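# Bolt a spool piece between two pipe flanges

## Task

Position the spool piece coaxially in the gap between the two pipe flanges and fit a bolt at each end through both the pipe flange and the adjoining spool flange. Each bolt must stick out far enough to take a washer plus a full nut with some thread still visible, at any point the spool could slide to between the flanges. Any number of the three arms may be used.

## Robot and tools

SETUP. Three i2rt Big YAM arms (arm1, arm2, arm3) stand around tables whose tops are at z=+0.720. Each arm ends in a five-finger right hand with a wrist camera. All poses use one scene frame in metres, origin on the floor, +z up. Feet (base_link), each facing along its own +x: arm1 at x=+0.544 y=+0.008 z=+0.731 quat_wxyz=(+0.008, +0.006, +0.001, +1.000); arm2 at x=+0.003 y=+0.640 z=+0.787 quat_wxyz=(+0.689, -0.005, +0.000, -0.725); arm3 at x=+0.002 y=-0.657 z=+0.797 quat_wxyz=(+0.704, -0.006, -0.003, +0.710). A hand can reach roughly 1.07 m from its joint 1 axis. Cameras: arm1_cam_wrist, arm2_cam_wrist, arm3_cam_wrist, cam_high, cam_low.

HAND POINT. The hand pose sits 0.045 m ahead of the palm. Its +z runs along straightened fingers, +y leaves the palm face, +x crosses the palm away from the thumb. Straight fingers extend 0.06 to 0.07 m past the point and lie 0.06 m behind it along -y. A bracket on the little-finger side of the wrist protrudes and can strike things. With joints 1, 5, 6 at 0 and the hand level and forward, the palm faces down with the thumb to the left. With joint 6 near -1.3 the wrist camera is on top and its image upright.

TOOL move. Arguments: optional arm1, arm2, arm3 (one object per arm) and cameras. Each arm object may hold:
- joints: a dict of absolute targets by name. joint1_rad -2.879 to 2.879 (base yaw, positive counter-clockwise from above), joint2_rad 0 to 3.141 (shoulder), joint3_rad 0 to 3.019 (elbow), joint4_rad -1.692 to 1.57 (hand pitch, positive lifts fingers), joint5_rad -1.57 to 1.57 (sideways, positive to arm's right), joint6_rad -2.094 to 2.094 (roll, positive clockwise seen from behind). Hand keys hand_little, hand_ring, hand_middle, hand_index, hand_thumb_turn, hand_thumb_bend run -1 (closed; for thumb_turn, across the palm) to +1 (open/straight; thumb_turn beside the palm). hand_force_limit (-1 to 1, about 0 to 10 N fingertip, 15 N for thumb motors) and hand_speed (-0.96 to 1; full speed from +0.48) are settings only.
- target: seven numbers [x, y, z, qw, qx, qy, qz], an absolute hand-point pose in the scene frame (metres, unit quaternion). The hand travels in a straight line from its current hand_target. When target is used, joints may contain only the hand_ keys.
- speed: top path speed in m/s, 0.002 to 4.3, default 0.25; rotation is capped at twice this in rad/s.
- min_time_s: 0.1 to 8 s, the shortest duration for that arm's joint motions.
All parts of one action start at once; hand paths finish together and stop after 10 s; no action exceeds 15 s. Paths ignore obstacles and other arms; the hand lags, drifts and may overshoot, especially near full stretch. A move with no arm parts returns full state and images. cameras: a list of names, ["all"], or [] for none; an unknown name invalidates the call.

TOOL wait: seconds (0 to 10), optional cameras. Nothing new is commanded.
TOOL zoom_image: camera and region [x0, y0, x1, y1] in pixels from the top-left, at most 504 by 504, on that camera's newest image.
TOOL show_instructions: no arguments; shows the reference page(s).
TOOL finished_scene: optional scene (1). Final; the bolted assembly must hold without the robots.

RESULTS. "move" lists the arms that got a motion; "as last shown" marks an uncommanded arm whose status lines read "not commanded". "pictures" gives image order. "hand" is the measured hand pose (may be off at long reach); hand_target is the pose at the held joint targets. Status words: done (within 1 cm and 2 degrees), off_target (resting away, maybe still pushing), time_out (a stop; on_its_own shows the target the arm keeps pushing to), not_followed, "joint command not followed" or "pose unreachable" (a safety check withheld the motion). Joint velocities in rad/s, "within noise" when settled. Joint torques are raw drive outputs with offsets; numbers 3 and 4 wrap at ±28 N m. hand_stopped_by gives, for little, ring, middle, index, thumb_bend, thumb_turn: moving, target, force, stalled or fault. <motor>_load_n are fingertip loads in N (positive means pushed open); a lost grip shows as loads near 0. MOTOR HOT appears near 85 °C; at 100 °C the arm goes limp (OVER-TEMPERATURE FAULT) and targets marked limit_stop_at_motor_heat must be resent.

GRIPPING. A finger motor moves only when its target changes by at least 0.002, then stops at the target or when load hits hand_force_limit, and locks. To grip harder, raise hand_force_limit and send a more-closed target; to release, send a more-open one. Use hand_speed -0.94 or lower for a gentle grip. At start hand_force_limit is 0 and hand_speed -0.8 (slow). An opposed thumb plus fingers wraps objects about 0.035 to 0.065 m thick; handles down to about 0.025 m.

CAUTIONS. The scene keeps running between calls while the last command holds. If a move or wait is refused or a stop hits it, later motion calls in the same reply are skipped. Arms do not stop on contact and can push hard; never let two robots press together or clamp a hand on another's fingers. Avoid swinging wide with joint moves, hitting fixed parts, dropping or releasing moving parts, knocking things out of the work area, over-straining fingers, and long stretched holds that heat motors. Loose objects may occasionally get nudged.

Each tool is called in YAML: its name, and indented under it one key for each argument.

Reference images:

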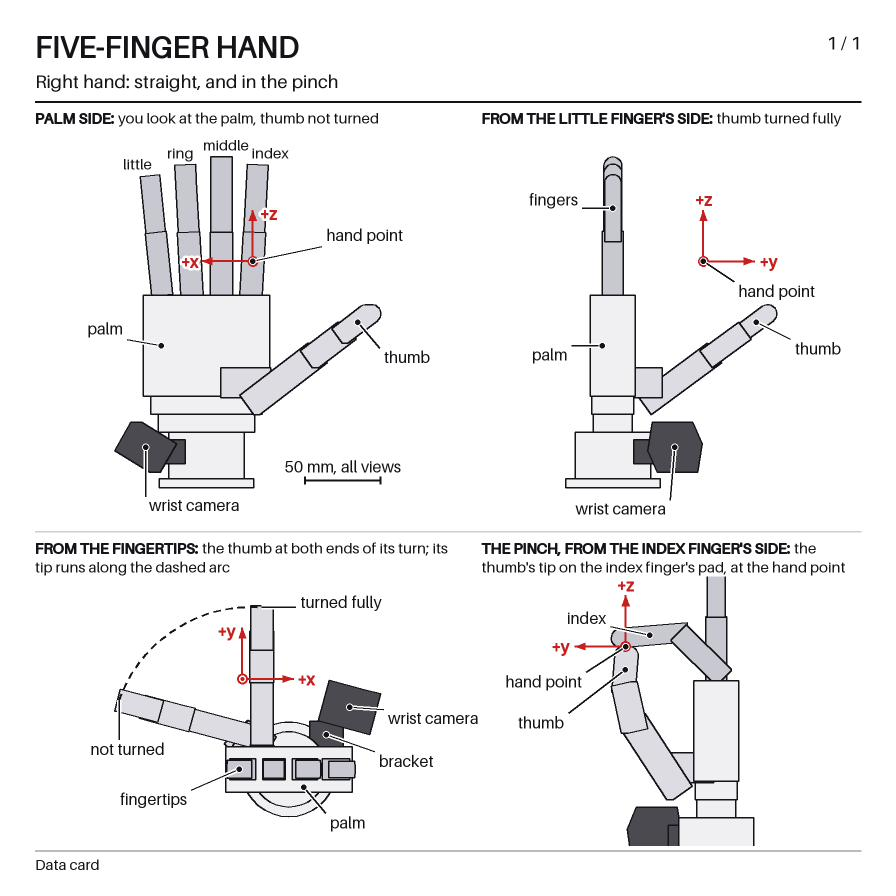

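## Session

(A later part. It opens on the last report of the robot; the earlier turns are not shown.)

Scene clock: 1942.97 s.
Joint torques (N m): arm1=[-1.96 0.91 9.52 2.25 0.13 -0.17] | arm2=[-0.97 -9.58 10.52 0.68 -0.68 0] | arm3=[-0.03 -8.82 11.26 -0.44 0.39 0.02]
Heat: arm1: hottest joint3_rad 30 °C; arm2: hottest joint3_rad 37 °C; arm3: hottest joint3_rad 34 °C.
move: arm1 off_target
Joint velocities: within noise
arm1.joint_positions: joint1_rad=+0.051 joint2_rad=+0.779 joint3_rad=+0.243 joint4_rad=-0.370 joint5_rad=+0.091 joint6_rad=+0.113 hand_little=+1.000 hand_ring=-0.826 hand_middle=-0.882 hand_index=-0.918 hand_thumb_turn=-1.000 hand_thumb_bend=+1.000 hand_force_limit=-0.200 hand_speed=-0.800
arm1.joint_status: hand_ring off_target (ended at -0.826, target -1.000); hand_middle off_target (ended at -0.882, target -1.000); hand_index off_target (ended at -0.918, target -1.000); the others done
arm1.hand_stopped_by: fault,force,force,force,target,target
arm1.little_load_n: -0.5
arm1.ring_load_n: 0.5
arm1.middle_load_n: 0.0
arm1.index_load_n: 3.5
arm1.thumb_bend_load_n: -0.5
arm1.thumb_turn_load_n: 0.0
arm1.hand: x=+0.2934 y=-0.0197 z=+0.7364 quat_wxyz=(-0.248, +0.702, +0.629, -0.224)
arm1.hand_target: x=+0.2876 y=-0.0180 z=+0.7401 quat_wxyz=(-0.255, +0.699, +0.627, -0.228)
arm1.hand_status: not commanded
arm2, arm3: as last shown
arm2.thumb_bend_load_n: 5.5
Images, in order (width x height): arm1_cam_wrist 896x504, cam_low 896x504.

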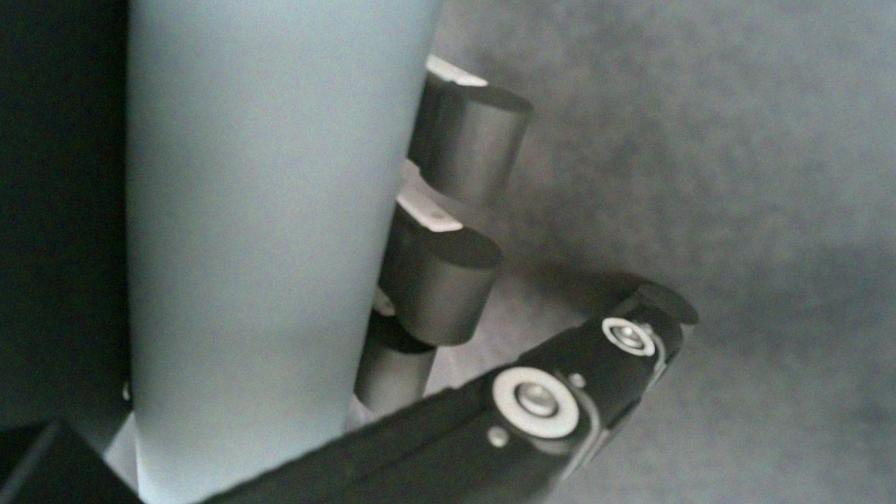

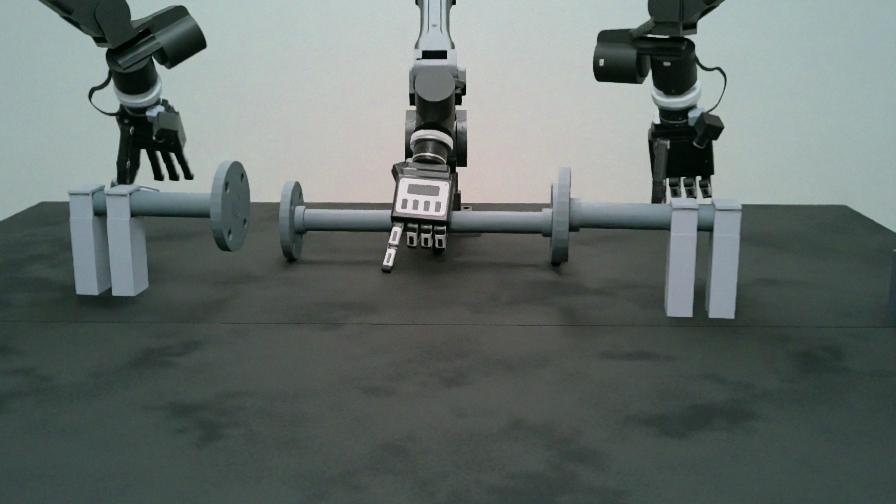

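move:
  arm1: {"joints": {"hand_thumb_bend": -1, "hand_force_limit": 0.0, "hand_speed": -0.8}}
  cameras: ["arm1_cam_wrist", "cam_low"]

move:
  arm1: {"joints": {"hand_index": -0.98, "hand_middle": -0.98, "hand_ring": -0.98, "hand_force_limit": 0.5, "hand_speed": -0.85}}
  cameras: ["arm1_cam_wrist", "cam_low", "cam_high"]

Scene clock: 1961.73 s.
Joint torques (N m): arm1=[-2.43 1.32 9.51 2.24 0.16 -0.13] | arm2=[-0.67 -8.59 10.22 0.9 -0.67 0.01] | arm3=[0.03 -9.11 11.07 -0.38 0.36 0.06]
Heat: arm1: hottest joint3_rad 29 °C; arm2: hottest joint3_rad 37 °C; arm3: hottest joint3_rad 34 °C.
move: arm1 off_target
Joint velocities: within noise
arm1.joint_positions: joint1_rad=+0.051 joint2_rad=+0.779 joint3_rad=+0.243 joint4_rad=-0.370 joint5_rad=+0.089 joint6_rad=+0.113 hand_little=+1.000 hand_ring=-0.826 hand_middle=-0.882 hand_index=-0.918 hand_thumb_turn=-1.000 hand_thumb_bend=+0.502 hand_force_limit=+0.000 hand_speed=-0.800
arm1.joint_status: hand_thumb_bend off_target (ended at +0.502, target -1.000); the others done
arm1.hand_stopped_by: fault,force,force,force,force,target
arm1.little_load_n: 0.0
arm1.ring_load_n: 0.0
arm1.middle_load_n: 0.0
arm1.index_load_n: 3.0
arm1.thumb_bend_load_n: 7.5
arm1.thumb_turn_load_n: 0.0
arm1.hand: x=+0.2935 y=-0.0201 z=+0.7364 quat_wxyz=(-0.247, +0.702, +0.629, -0.225)
arm1.hand_target: x=+0.2877 y=-0.0180 z=+0.7401 quat_wxyz=(-0.255, +0.699, +0.628, -0.228)
arm1.hand_status: not commanded
arm2, arm3: as last shown
arm2.thumb_bend_load_n: 5.0
arm2.thumb_turn_load_n: -1.5
Images, in order (width x height): arm1_cam_wrist 896x504, cam_low 896x504.

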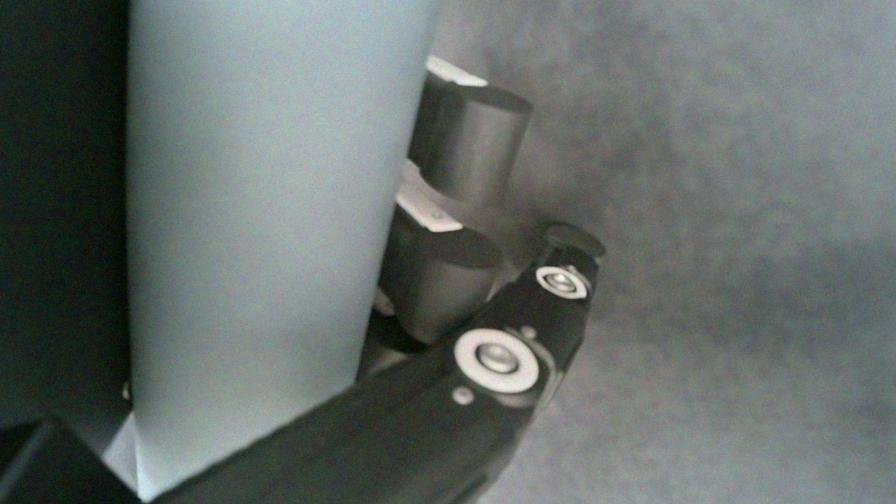

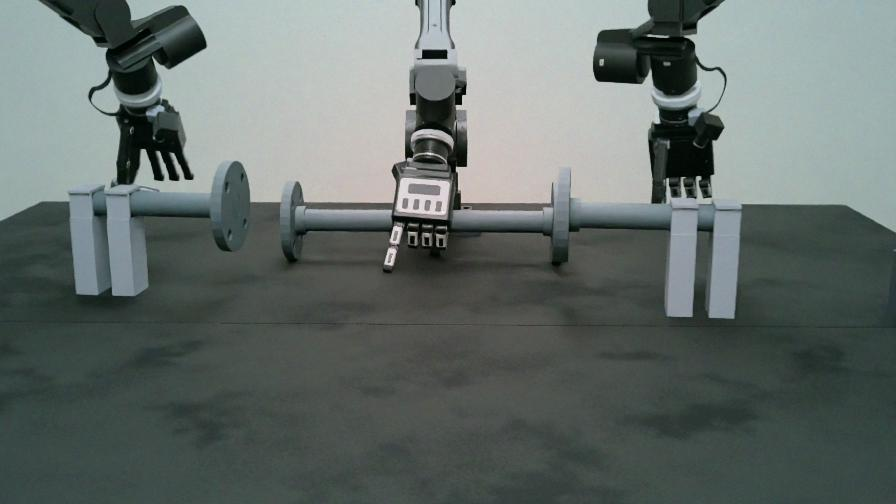

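Scene clock: 1962.30 s.
Joint torques (N m): arm1=[-2.2 1.26 9.5 2.3 0.21 -0.14] | arm2=[-1.32 -9.41 10.51 0.83 -0.67 -0.01] | arm3=[0.03 -8.64 11.14 -0.43 0.39 0.06]
Heat: arm1: hottest joint3_rad 29 °C; arm2: hottest joint3_rad 37 °C; arm3: hottest joint3_rad 34 °C.
move: arm1 off_target
Joint velocities: within noise
arm1.joint_positions: joint1_rad=+0.051 joint2_rad=+0.779 joint3_rad=+0.243 joint4_rad=-0.370 joint5_rad=+0.089 joint6_rad=+0.113 hand_little=+1.000 hand_ring=-0.905 hand_middle=-0.917 hand_index=-0.942 hand_thumb_turn=-1.000 hand_thumb_bend=+0.502 hand_force_limit=+0.500 hand_speed=-0.850
arm1.joint_status: hand_ring off_target (ended at -0.905, target -0.980); hand_middle off_target (ended at -0.917, target -0.980); hand_index off_target (ended at -0.942, target -0.980); the others done
arm1.hand_stopped_by: fault,force,force,force,force,target
arm1.little_load_n: 0.0
arm1.ring_load_n: 9.0
arm1.middle_load_n: 10.0
arm1.index_load_n: 8.5
arm1.thumb_bend_load_n: 6.5
arm1.thumb_turn_load_n: -0.5
arm1.hand: x=+0.2935 y=-0.0201 z=+0.7364 quat_wxyz=(-0.247, +0.702, +0.629, -0.225)
arm1.hand_target: x=+0.2877 y=-0.0180 z=+0.7401 quat_wxyz=(-0.255, +0.699, +0.628, -0.228)
arm1.hand_status: not commanded
arm2, arm3: as last shown
arm2.index_load_n: 6.0
arm2.thumb_bend_load_n: 5.5
pictures: arm1_cam_wrist, cam_high, cam_low
Images, in order (width x height): arm1_cam_wrist 896x504, cam_high 896x504, cam_low 896x504.

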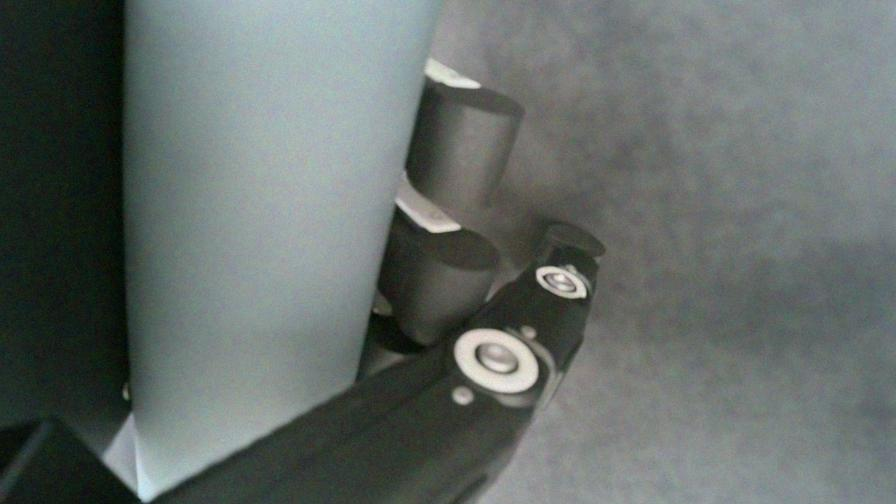

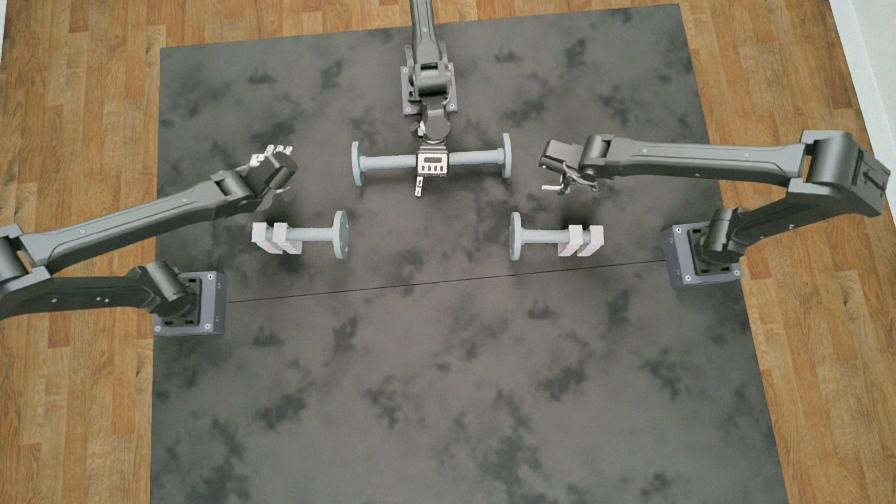

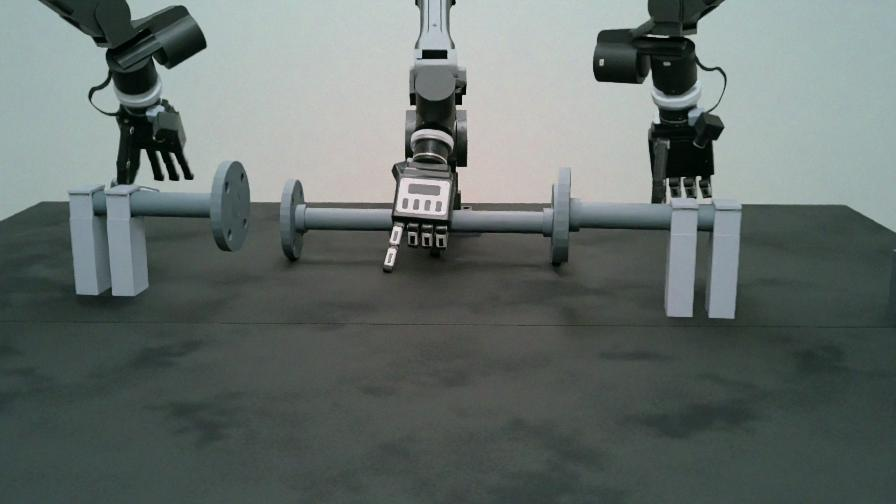

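move:
  arm1: {"target": [0.285, -0.0190, 0.80, -0.2546, 0.6994, 0.6276, -0.2284], "speed": 0.06}
  cameras: ["arm1_cam_wrist", "cam_low", "cam_high"]

Scene clock: 1969.73 s.
Joint torques (N m): arm1=[-1.55 -0.03 15.06 1.91 0.3 -0.09] | arm2=[-0.67 -8.59 10.59 0.69 -0.68 0.01] | arm3=[-0.56 -9.05 11.23 -0.39 0.37 0.03]
Heat: arm1: hottest joint3_rad 30 °C; arm2: hottest joint3_rad 37 °C; arm3: hottest joint3_rad 34 °C.
move: arm1 off_target
Joint velocities: within noise
arm1.joint_positions: joint1_rad=+0.051 joint2_rad=+0.691 joint3_rad=+0.317 joint4_rad=-0.603 joint5_rad=+0.090 joint6_rad=+0.113 hand_little=+1.000 hand_ring=-0.905 hand_middle=-0.917 hand_index=-0.942 hand_thumb_turn=-1.000 hand_thumb_bend=+0.502 hand_force_limit=+0.500 hand_speed=-0.850
arm1.joint_status: not commanded
arm1.hand_stopped_by: fault,force,force,force,force,target
arm1.little_load_n: 0.0
arm1.ring_load_n: 9.0
arm1.middle_load_n: 10.0
arm1.index_load_n: 9.0
arm1.thumb_bend_load_n: 5.5
arm1.thumb_turn_load_n: 0.0
arm1.hand: x=+0.3111 y=-0.0192 z=+0.7632 quat_wxyz=(-0.227, +0.709, +0.638, -0.199)
arm1.hand_target: x=+0.2859 y=-0.0192 z=+0.7990 quat_wxyz=(-0.255, +0.700, +0.627, -0.228)
arm1.hand_status: off_target (0.045 m and 4.9 deg from the pose sent, 0.064 m and 1.0 deg at the start)
arm2: as last shown
arm2.index_load_n: 5.5
arm3.joint_positions: joint1_rad=-0.468 joint2_rad=+1.491 joint3_rad=+0.903 joint4_rad=-0.941 joint5_rad=+0.500 joint6_rad=+1.358 hand_little=-1.000 hand_ring=-1.000 hand_middle=-0.990 hand_index=-0.400 hand_thumb_turn=-0.700 hand_thumb_bend=+0.552 hand_force_limit=-0.100 hand_speed=-0.900
arm3.joint_status: not commanded
arm3.hand_stopped_by: target,target,target,target,force,target
arm3.little_load_n: 0.5
arm3.ring_load_n: 0.0
arm3.middle_load_n: 0.0
arm3.index_load_n: 2.5
arm3.thumb_bend_load_n: 6.5
arm3.thumb_turn_load_n: 2.5
arm3.hand: x=+0.2138 y=-0.3085 z=+0.8247 quat_wxyz=(-0.129, +0.591, -0.765, +0.220)
arm3.hand_target: x=+0.2243 y=-0.2862 z=+0.8503 quat_wxyz=(-0.156, +0.583, -0.770, +0.206)
arm3.hand_status: not commanded
pictures: arm1_cam_wrist, cam_high, cam_low
Images, in order (width x height): arm1_cam_wrist 896x504, cam_high 896x504, cam_low 896x504.

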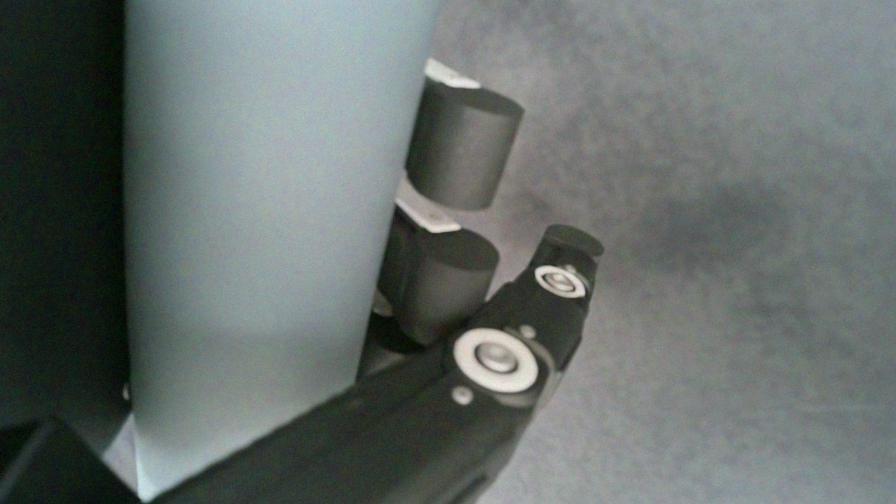

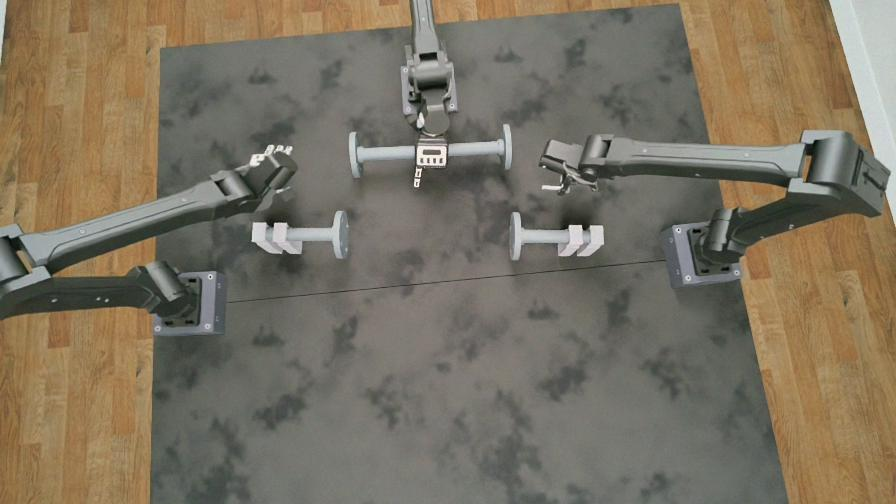

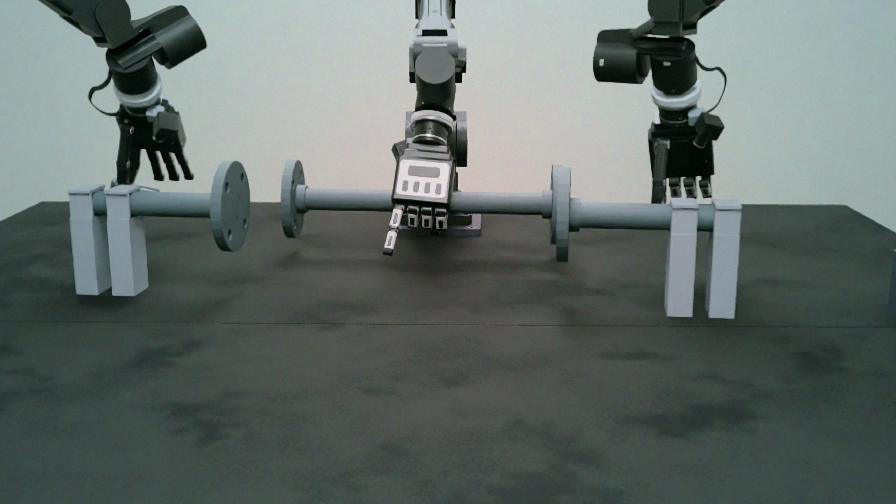

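move:
  arm1: {"target": [0.235, -0.005, 0.83, -0.2546, 0.6994, 0.6276, -0.2284], "speed": 0.12}
  arm3: {"target": [0.2243, -0.3300, 0.8600, 0.1563, -0.5834, 0.7701, -0.2064], "speed": 0.12}
  cameras: ["all"]

Scene clock: 2011.43 s.
Joint torques (N m): arm1=[-2.37 -0.73 14.87 2.33 0.01 -0.19] | arm2=[-1.38 -9.41 10.55 0.75 -0.68 -0.01] | arm3=[-0.73 -7.88 7.12 -0.13 0.28 -0.06]
Heat: arm1: hottest joint3_rad 36 °C; arm2: hottest joint3_rad 37 °C; arm3: hottest joint3_rad 34 °C.
move: arm1 off_target; arm3 done
Joint velocities: within noise
arm1.joint_positions: joint1_rad=-0.010 joint2_rad=+0.832 joint3_rad=+0.464 joint4_rad=-0.603 joint5_rad=+0.055 joint6_rad=+0.065 hand_little=+1.000 hand_ring=-0.905 hand_middle=-0.917 hand_index=-0.942 hand_thumb_turn=-1.000 hand_thumb_bend=+0.502 hand_force_limit=+0.500 hand_speed=-0.850
arm1.joint_status: not commanded
arm1.hand_stopped_by: fault,force,force,force,force,target
arm1.little_load_n: 0.0
arm1.ring_load_n: 9.0
arm1.middle_load_n: 10.0
arm1.index_load_n: 8.5
arm1.thumb_bend_load_n: 5.5
arm1.thumb_turn_load_n: 0.0
arm1.hand: x=+0.2663 y=-0.0077 z=+0.7980 quat_wxyz=(-0.227, +0.710, +0.636, -0.200)
arm1.hand_target: x=+0.2376 y=-0.0049 z=+0.8308 quat_wxyz=(-0.255, +0.699, +0.628, -0.228)
arm1.hand_status: off_target (0.045 m and 4.9 deg from the pose sent, 0.102 m and 4.9 deg at the start)
arm2: as last shown
arm2.index_load_n: 6.0
arm3.joint_positions: joint1_rad=-0.512 joint2_rad=+1.372 joint3_rad=+0.867 joint4_rad=-0.941 joint5_rad=+0.496 joint6_rad=+1.308 hand_little=-1.000 hand_ring=-1.000 hand_middle=-0.990 hand_index=-0.400 hand_thumb_turn=-0.700 hand_thumb_bend=+0.552 hand_force_limit=-0.100 hand_speed=-0.900
arm3.joint_status: not commanded
arm3.hand_stopped_by: target,target,target,target,force,target
arm3.little_load_n: 0.0
arm3.ring_load_n: 0.0
arm3.middle_load_n: 0.0
arm3.index_load_n: 2.5
arm3.thumb_bend_load_n: 6.5
arm3.thumb_turn_load_n: 2.5
arm3.hand: x=+0.2228 y=-0.3260 z=+0.8561 quat_wxyz=(-0.155, +0.584, -0.769, +0.208)
arm3.hand_target: x=+0.2242 y=-0.3300 z=+0.8599 quat_wxyz=(-0.156, +0.583, -0.770, +0.206)
arm3.hand_status: done (0.006 m and 0.3 deg from the pose sent, 0.043 m and 3.6 deg at the start)
pictures: arm1_cam_wrist, arm2_cam_wrist, arm3_cam_wrist, cam_high, cam_low
Images, in order (width x height): arm1_cam_wrist 896x504, arm2_cam_wrist 896x504, arm3_cam_wrist 896x504, cam_high 896x504, cam_low 896x504.

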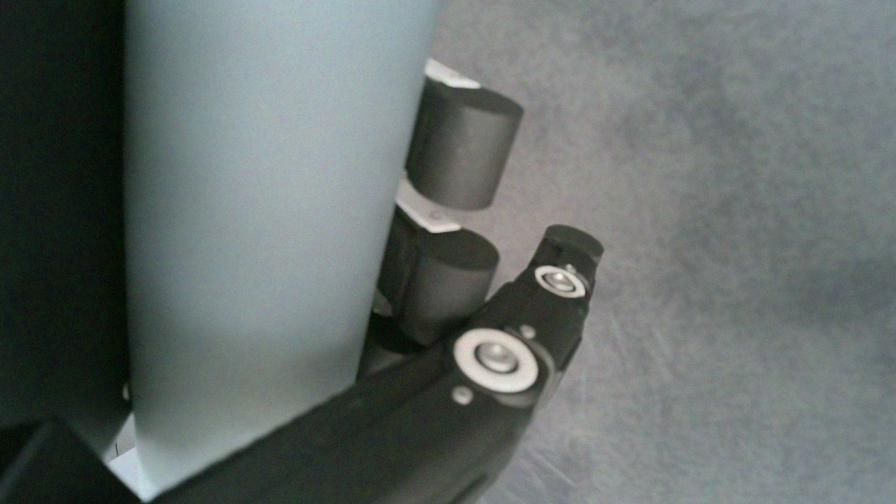

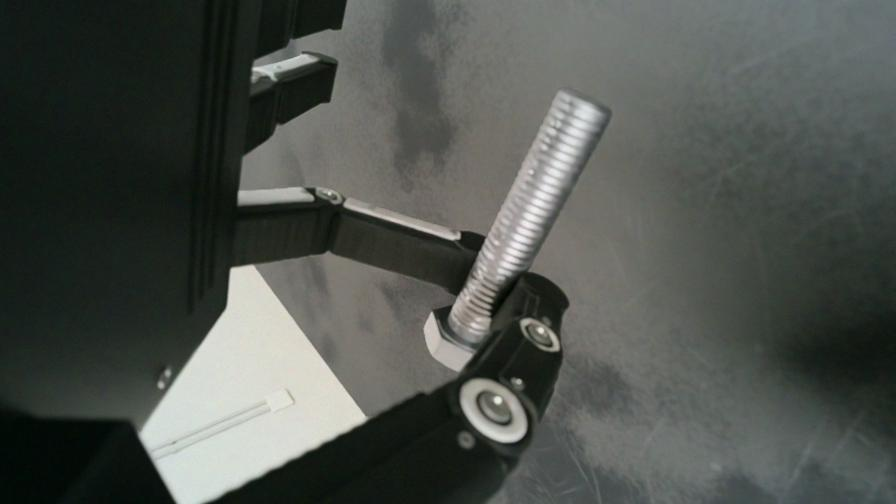

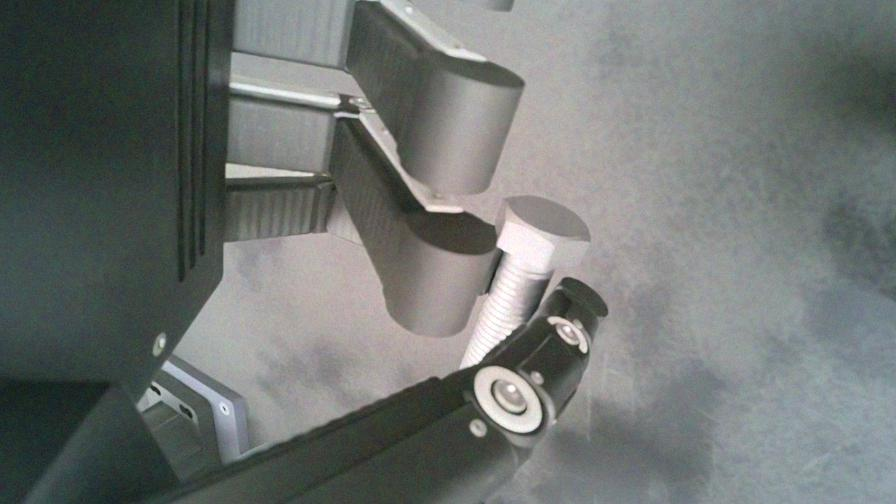

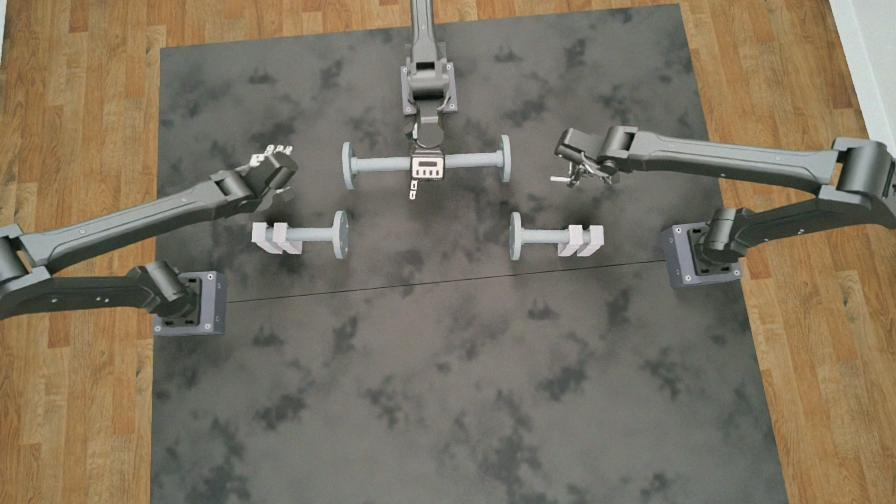

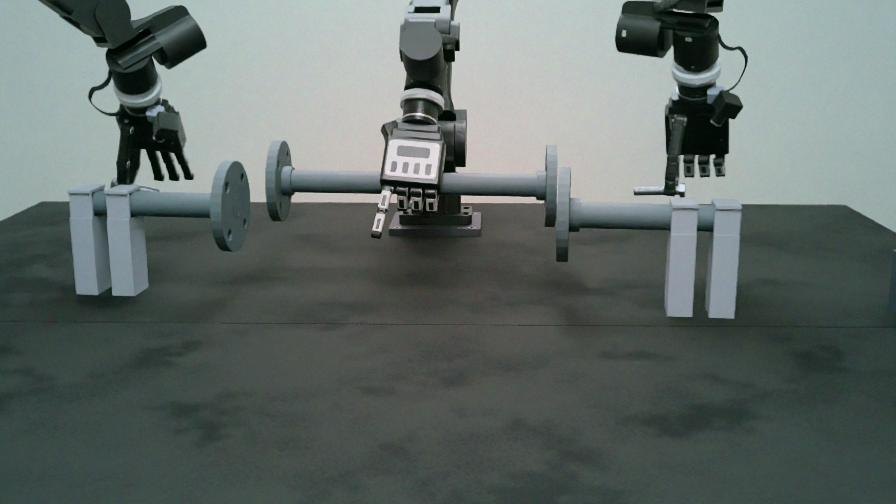

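zoom_image:
  camera: "cam_low"
  region: [180, 110, 380, 270]

zoom_image:
  camera: "cam_low"
  region: [480, 110, 680, 270]

zoom_image:
  camera: "cam_high"
  region: [320, 110, 540, 270]

Scaled by 2.520 from the camera's image (finer frame: 1280x720).

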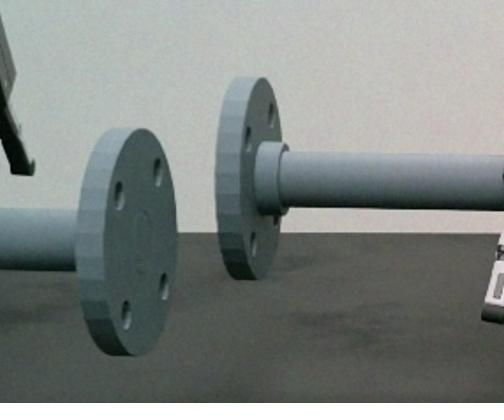

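Scaled by 2.520 from the camera's image (finer frame: 1280x720).

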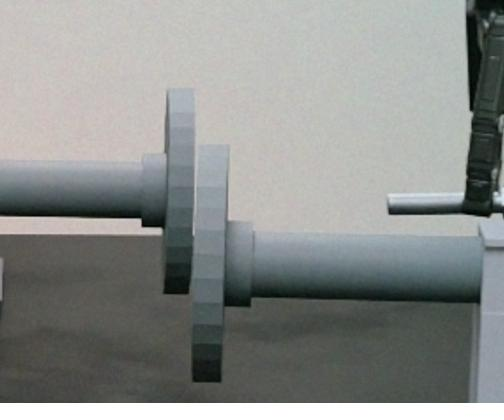

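Scaled by 2.291 from the camera's image (finer frame: 1280x720).

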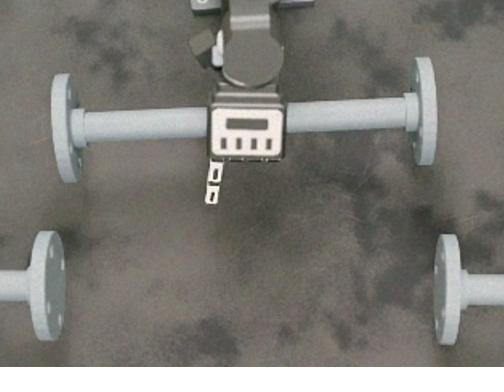

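move:
  arm1: {"target": [0.192, 0.0065, 0.842, -0.2677, 0.7141, 0.6033, -0.2334], "speed": 0.12}
  cameras: ["all"]

zoom_image:
  camera: "cam_low"
  region: [180, 110, 380, 270]

zoom_image:
  camera: "cam_low"
  region: [480, 110, 680, 270]

zoom_image:
  camera: "cam_high"
  region: [320, 110, 540, 270]

Scene clock: 2100.60 s.
Joint torques (N m): arm1=[-2.08 -2.61 14.75 2.55 0.3 0.04] | arm2=[-0.97 -8.94 10.59 0.53 -0.71 0.02] | arm3=[-0.38 -7.88 7.06 -0.02 0.24 -0.08]
Heat: arm1: hottest joint3_rad 39 °C; arm2: hottest joint3_rad 38 °C; arm3: hottest joint3_rad 31 °C.
move: arm1 off_target
Joint velocities: within noise
arm1.joint_positions: joint1_rad=-0.037 joint2_rad=+0.949 joint3_rad=+0.544 joint4_rad=-0.542 joint5_rad=+0.060 joint6_rad=+0.071 hand_little=+1.000 hand_ring=-0.905 hand_middle=-0.917 hand_index=-0.942 hand_thumb_turn=-1.000 hand_thumb_bend=+0.502 hand_force_limit=+0.500 hand_speed=-0.850
arm1.joint_status: not commanded
arm1.hand_stopped_by: fault,force,force,force,force,target
arm1.little_load_n: 0.0
arm1.ring_load_n: 9.0
arm1.middle_load_n: 10.0
arm1.index_load_n: 8.5
arm1.thumb_bend_load_n: 5.5
arm1.thumb_turn_load_n: 0.0
arm1.hand: x=+0.2255 y=+0.0023 z=+0.8098 quat_wxyz=(-0.238, +0.718, +0.621, -0.204)
arm1.hand_target: x=+0.1950 y=+0.0064 z=+0.8433 quat_wxyz=(-0.268, +0.714, +0.603, -0.234)
arm1.hand_status: off_target (0.047 m and 5.2 deg from the pose sent, 0.088 m and 7.2 deg at the start)
arm2, arm3: as last shown
arm2.index_load_n: 5.5
arm2.thumb_turn_load_n: -2.0
arm3.thumb_turn_load_n: 2.0
pictures: arm1_cam_wrist, arm2_cam_wrist, arm3_cam_wrist, cam_high, cam_low
Images, in order (width x height): arm1_cam_wrist 896x504, arm2_cam_wrist 896x504, arm3_cam_wrist 896x504, cam_high 896x504, cam_low 896x504.

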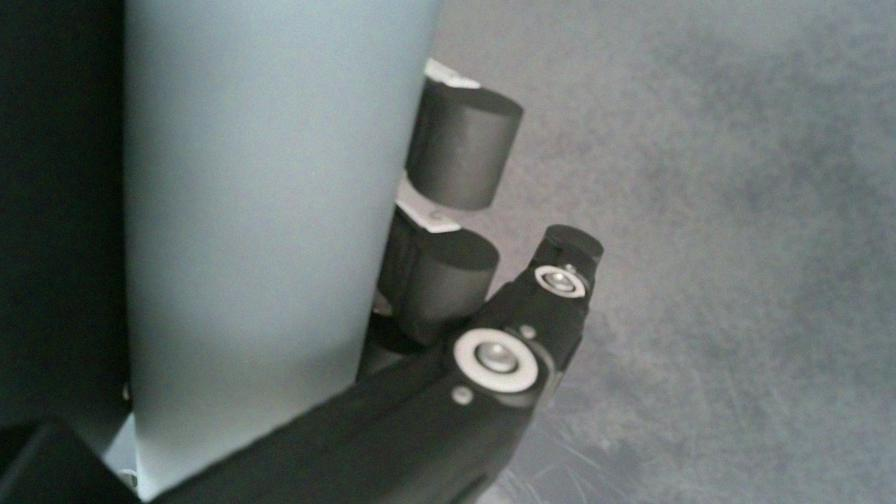

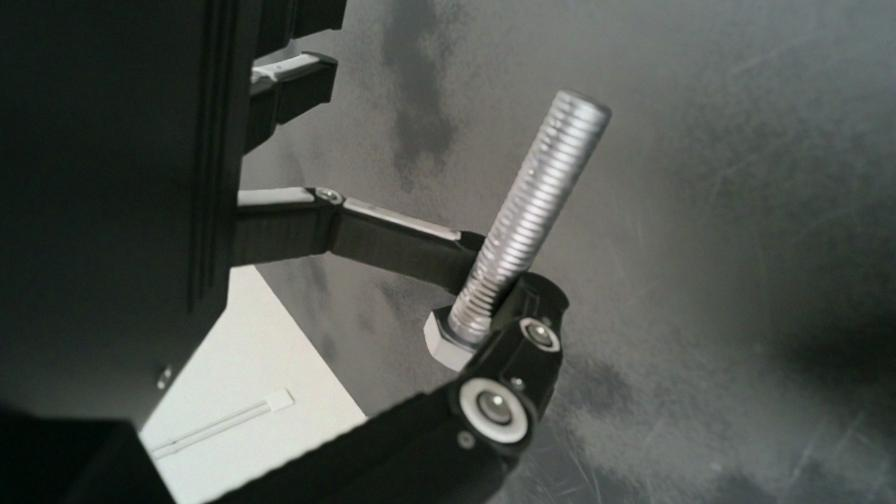

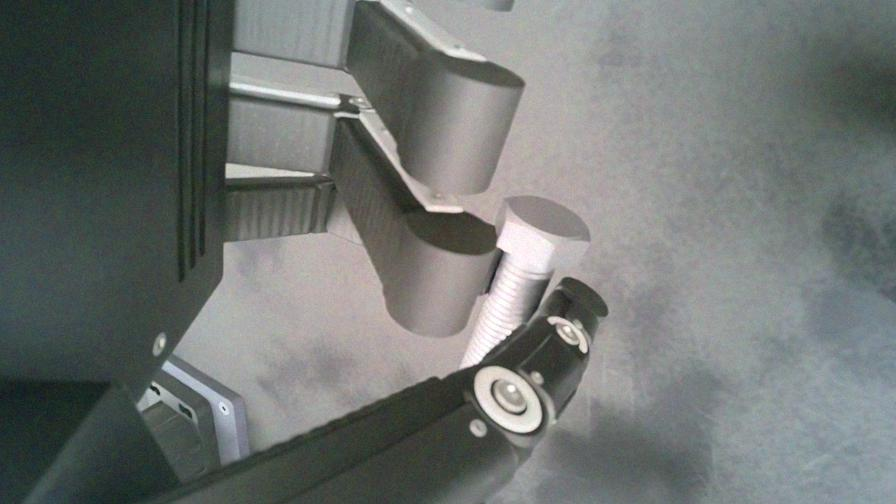

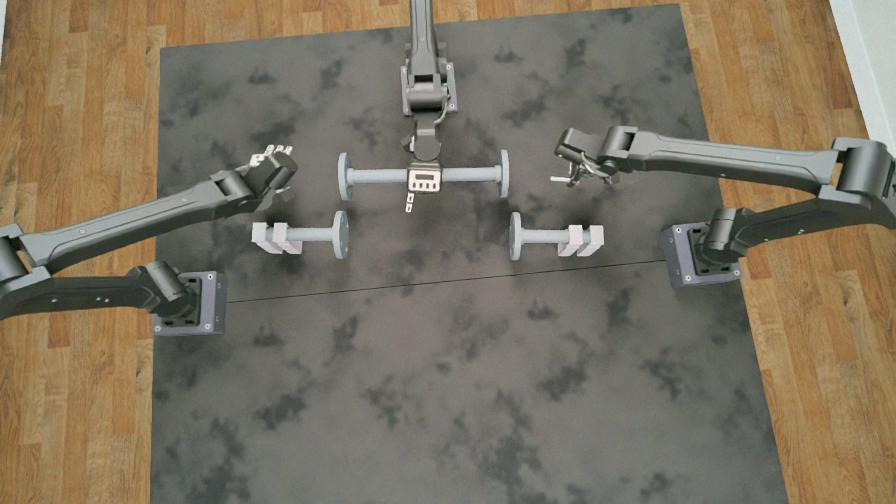

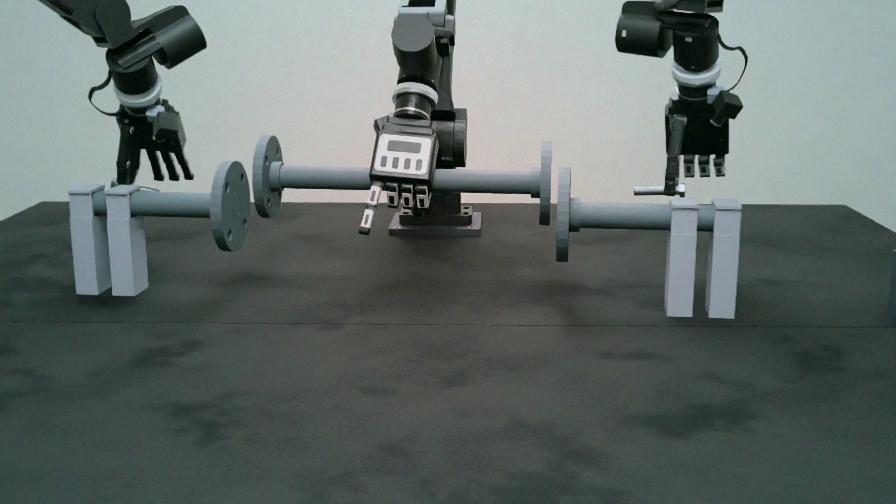

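Scaled by 2.520 from the camera's image (finer frame: 1280x720).

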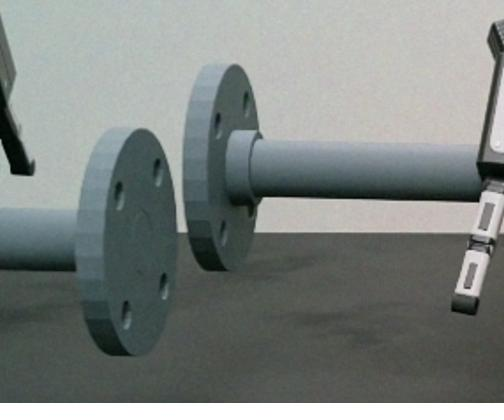

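Scaled by 2.520 from the camera's image (finer frame: 1280x720).

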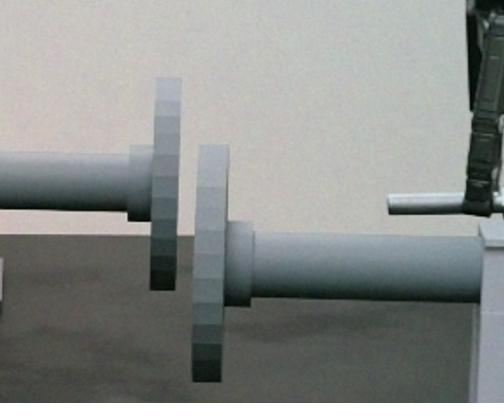

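Scaled by 2.291 from the camera's image (finer frame: 1280x720).

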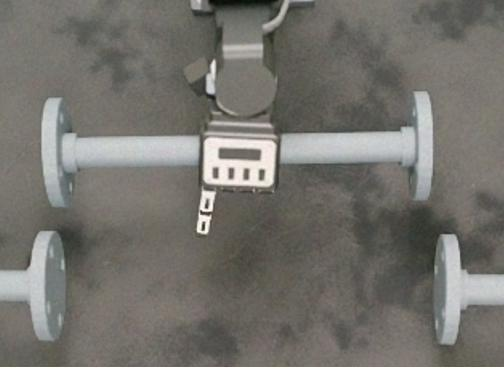

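move:
  arm1: {"target": [0.170, 0.0105, 0.840, -0.2684, 0.7228, 0.5927, -0.2326], "speed": 0.12}
  cameras: ["cam_high", "cam_low"]

zoom_image:
  camera: "cam_low"
  region: [180, 110, 380, 270]

zoom_image:
  camera: "cam_low"
  region: [480, 110, 680, 270]

zoom_image:
  camera: "cam_high"
  region: [320, 110, 540, 270]

Scene clock: 2143.93 s.
Joint torques (N m): arm1=[-1.96 -3.72 14.76 2.45 0.31 0.04] | arm2=[-0.67 -9.05 10.5 0.72 -0.68 0] | arm3=[-0.09 -7.59 7.06 0.02 0.27 -0.11]
Heat: arm1: hottest joint3_rad 37 °C; arm2: hottest joint3_rad 38 °C; arm3: hottest joint3_rad 30 °C.
move: arm1 off_target
Joint velocities: within noise
arm1.joint_positions: joint1_rad=-0.044 joint2_rad=+1.024 joint3_rad=+0.579 joint4_rad=-0.503 joint5_rad=+0.067 joint6_rad=+0.091 hand_little=+1.000 hand_ring=-0.905 hand_middle=-0.917 hand_index=-0.942 hand_thumb_turn=-1.000 hand_thumb_bend=+0.502 hand_force_limit=+0.500 hand_speed=-0.850
arm1.joint_status: not commanded
arm1.hand_stopped_by: fault,force,force,force,force,target
arm1.little_load_n: 0.0
arm1.ring_load_n: 9.0
arm1.middle_load_n: 10.0
arm1.index_load_n: 8.5
arm1.thumb_bend_load_n: 5.5
arm1.thumb_turn_load_n: 0.0
arm1.hand: x=+0.2049 y=+0.0059 z=+0.8078 quat_wxyz=(-0.239, +0.727, +0.611, -0.203)
arm1.hand_target: x=+0.1731 y=+0.0104 z=+0.8415 quat_wxyz=(-0.268, +0.723, +0.593, -0.233)
arm1.hand_status: off_target (0.048 m and 5.2 deg from the pose sent, 0.064 m and 5.8 deg at the start)
arm2.joint_positions: joint1_rad=+0.650 joint2_rad=+1.264 joint3_rad=+0.678 joint4_rad=-0.471 joint5_rad=-0.719 joint6_rad=-0.799 hand_little=+1.000 hand_ring=+1.000 hand_middle=+1.000 hand_index=-0.199 hand_thumb_turn=-0.700 hand_thumb_bend=+0.337 hand_force_limit=-0.100 hand_speed=-0.920
arm2.joint_status: not commanded
arm2.hand_stopped_by: target,target,target,target,force,target
arm2.little_load_n: 0.0
arm2.ring_load_n: 0.0
arm2.middle_load_n: 0.0
arm2.index_load_n: 5.5
arm2.thumb_bend_load_n: 5.5
arm2.thumb_turn_load_n: -2.0
arm2.hand: x=+0.2932 y=+0.4149 z=+0.8511 quat_wxyz=(-0.310, +0.654, -0.635, +0.270)
arm2.hand_target: x=+0.2996 y=+0.3985 z=+0.8700 quat_wxyz=(-0.305, +0.655, -0.627, +0.292)
arm2.hand_status: not commanded
arm3: as last shown
Images, in order (width x height): cam_high 896x504, cam_low 896x504.

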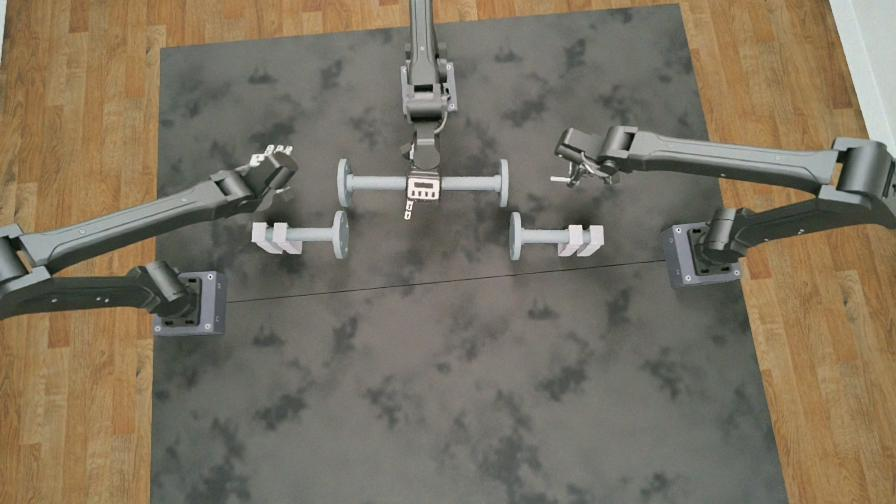

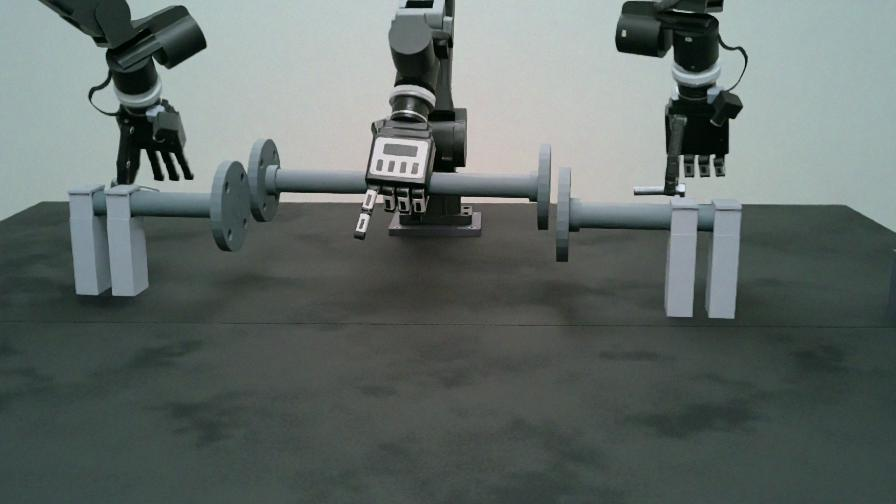

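Scaled by 2.520 from the camera's image (finer frame: 1280x720).

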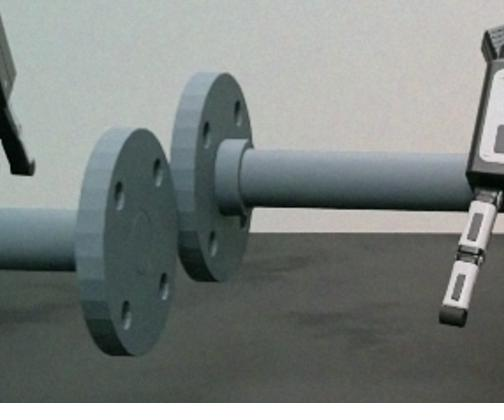

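Scaled by 2.520 from the camera's image (finer frame: 1280x720).

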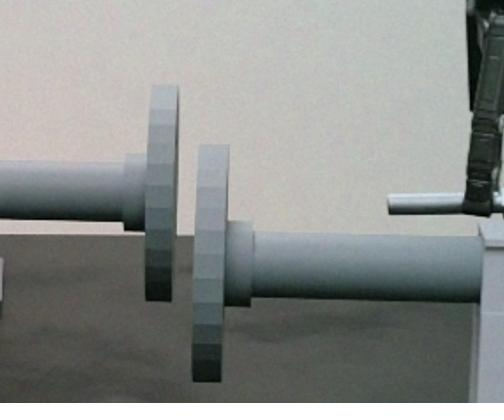

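Scaled by 2.291 from the camera's image (finer frame: 1280x720).

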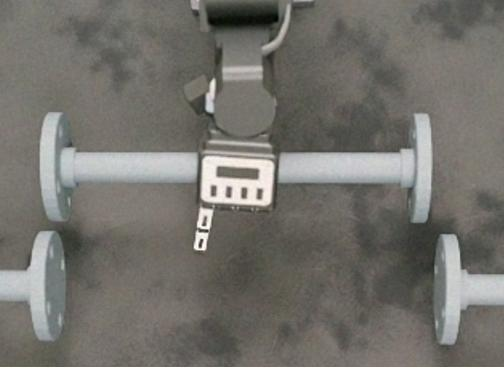

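zoom_image:
  camera: "cam_high"
  region: [320, 150, 400, 270]

zoom_image:
  camera: "cam_high"
  region: [460, 150, 540, 270]

zoom_image:
  camera: "cam_low"
  region: [200, 130, 300, 260]

zoom_image:
  camera: "cam_low"
  region: [510, 130, 610, 270]

Scaled by 4.200 from the camera's image (finer frame: 1280x720).

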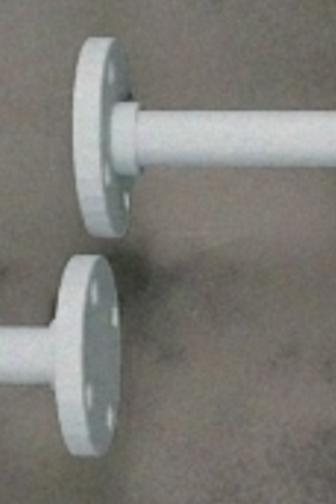

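Scaled by 4.200 from the camera's image (finer frame: 1280x720).

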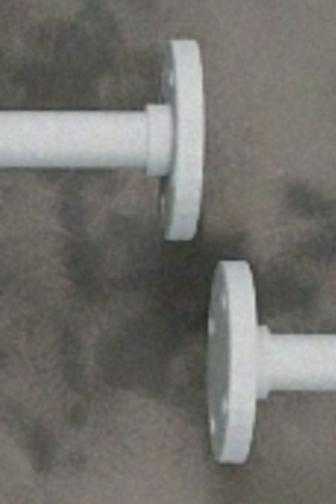

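Scaled by 3.877 from the camera's image (finer frame: 1280x720).

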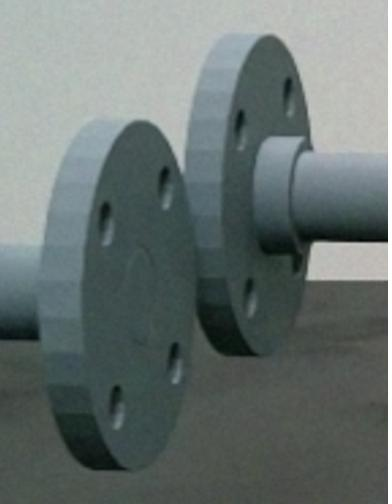

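Scaled by 3.600 from the camera's image (finer frame: 1280x720).

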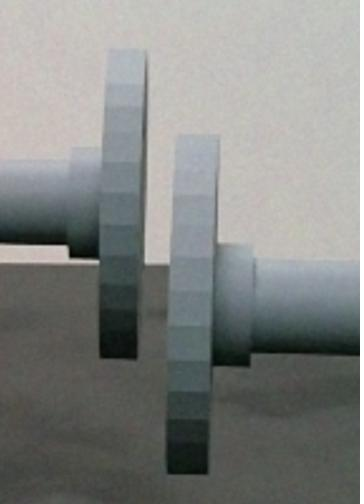

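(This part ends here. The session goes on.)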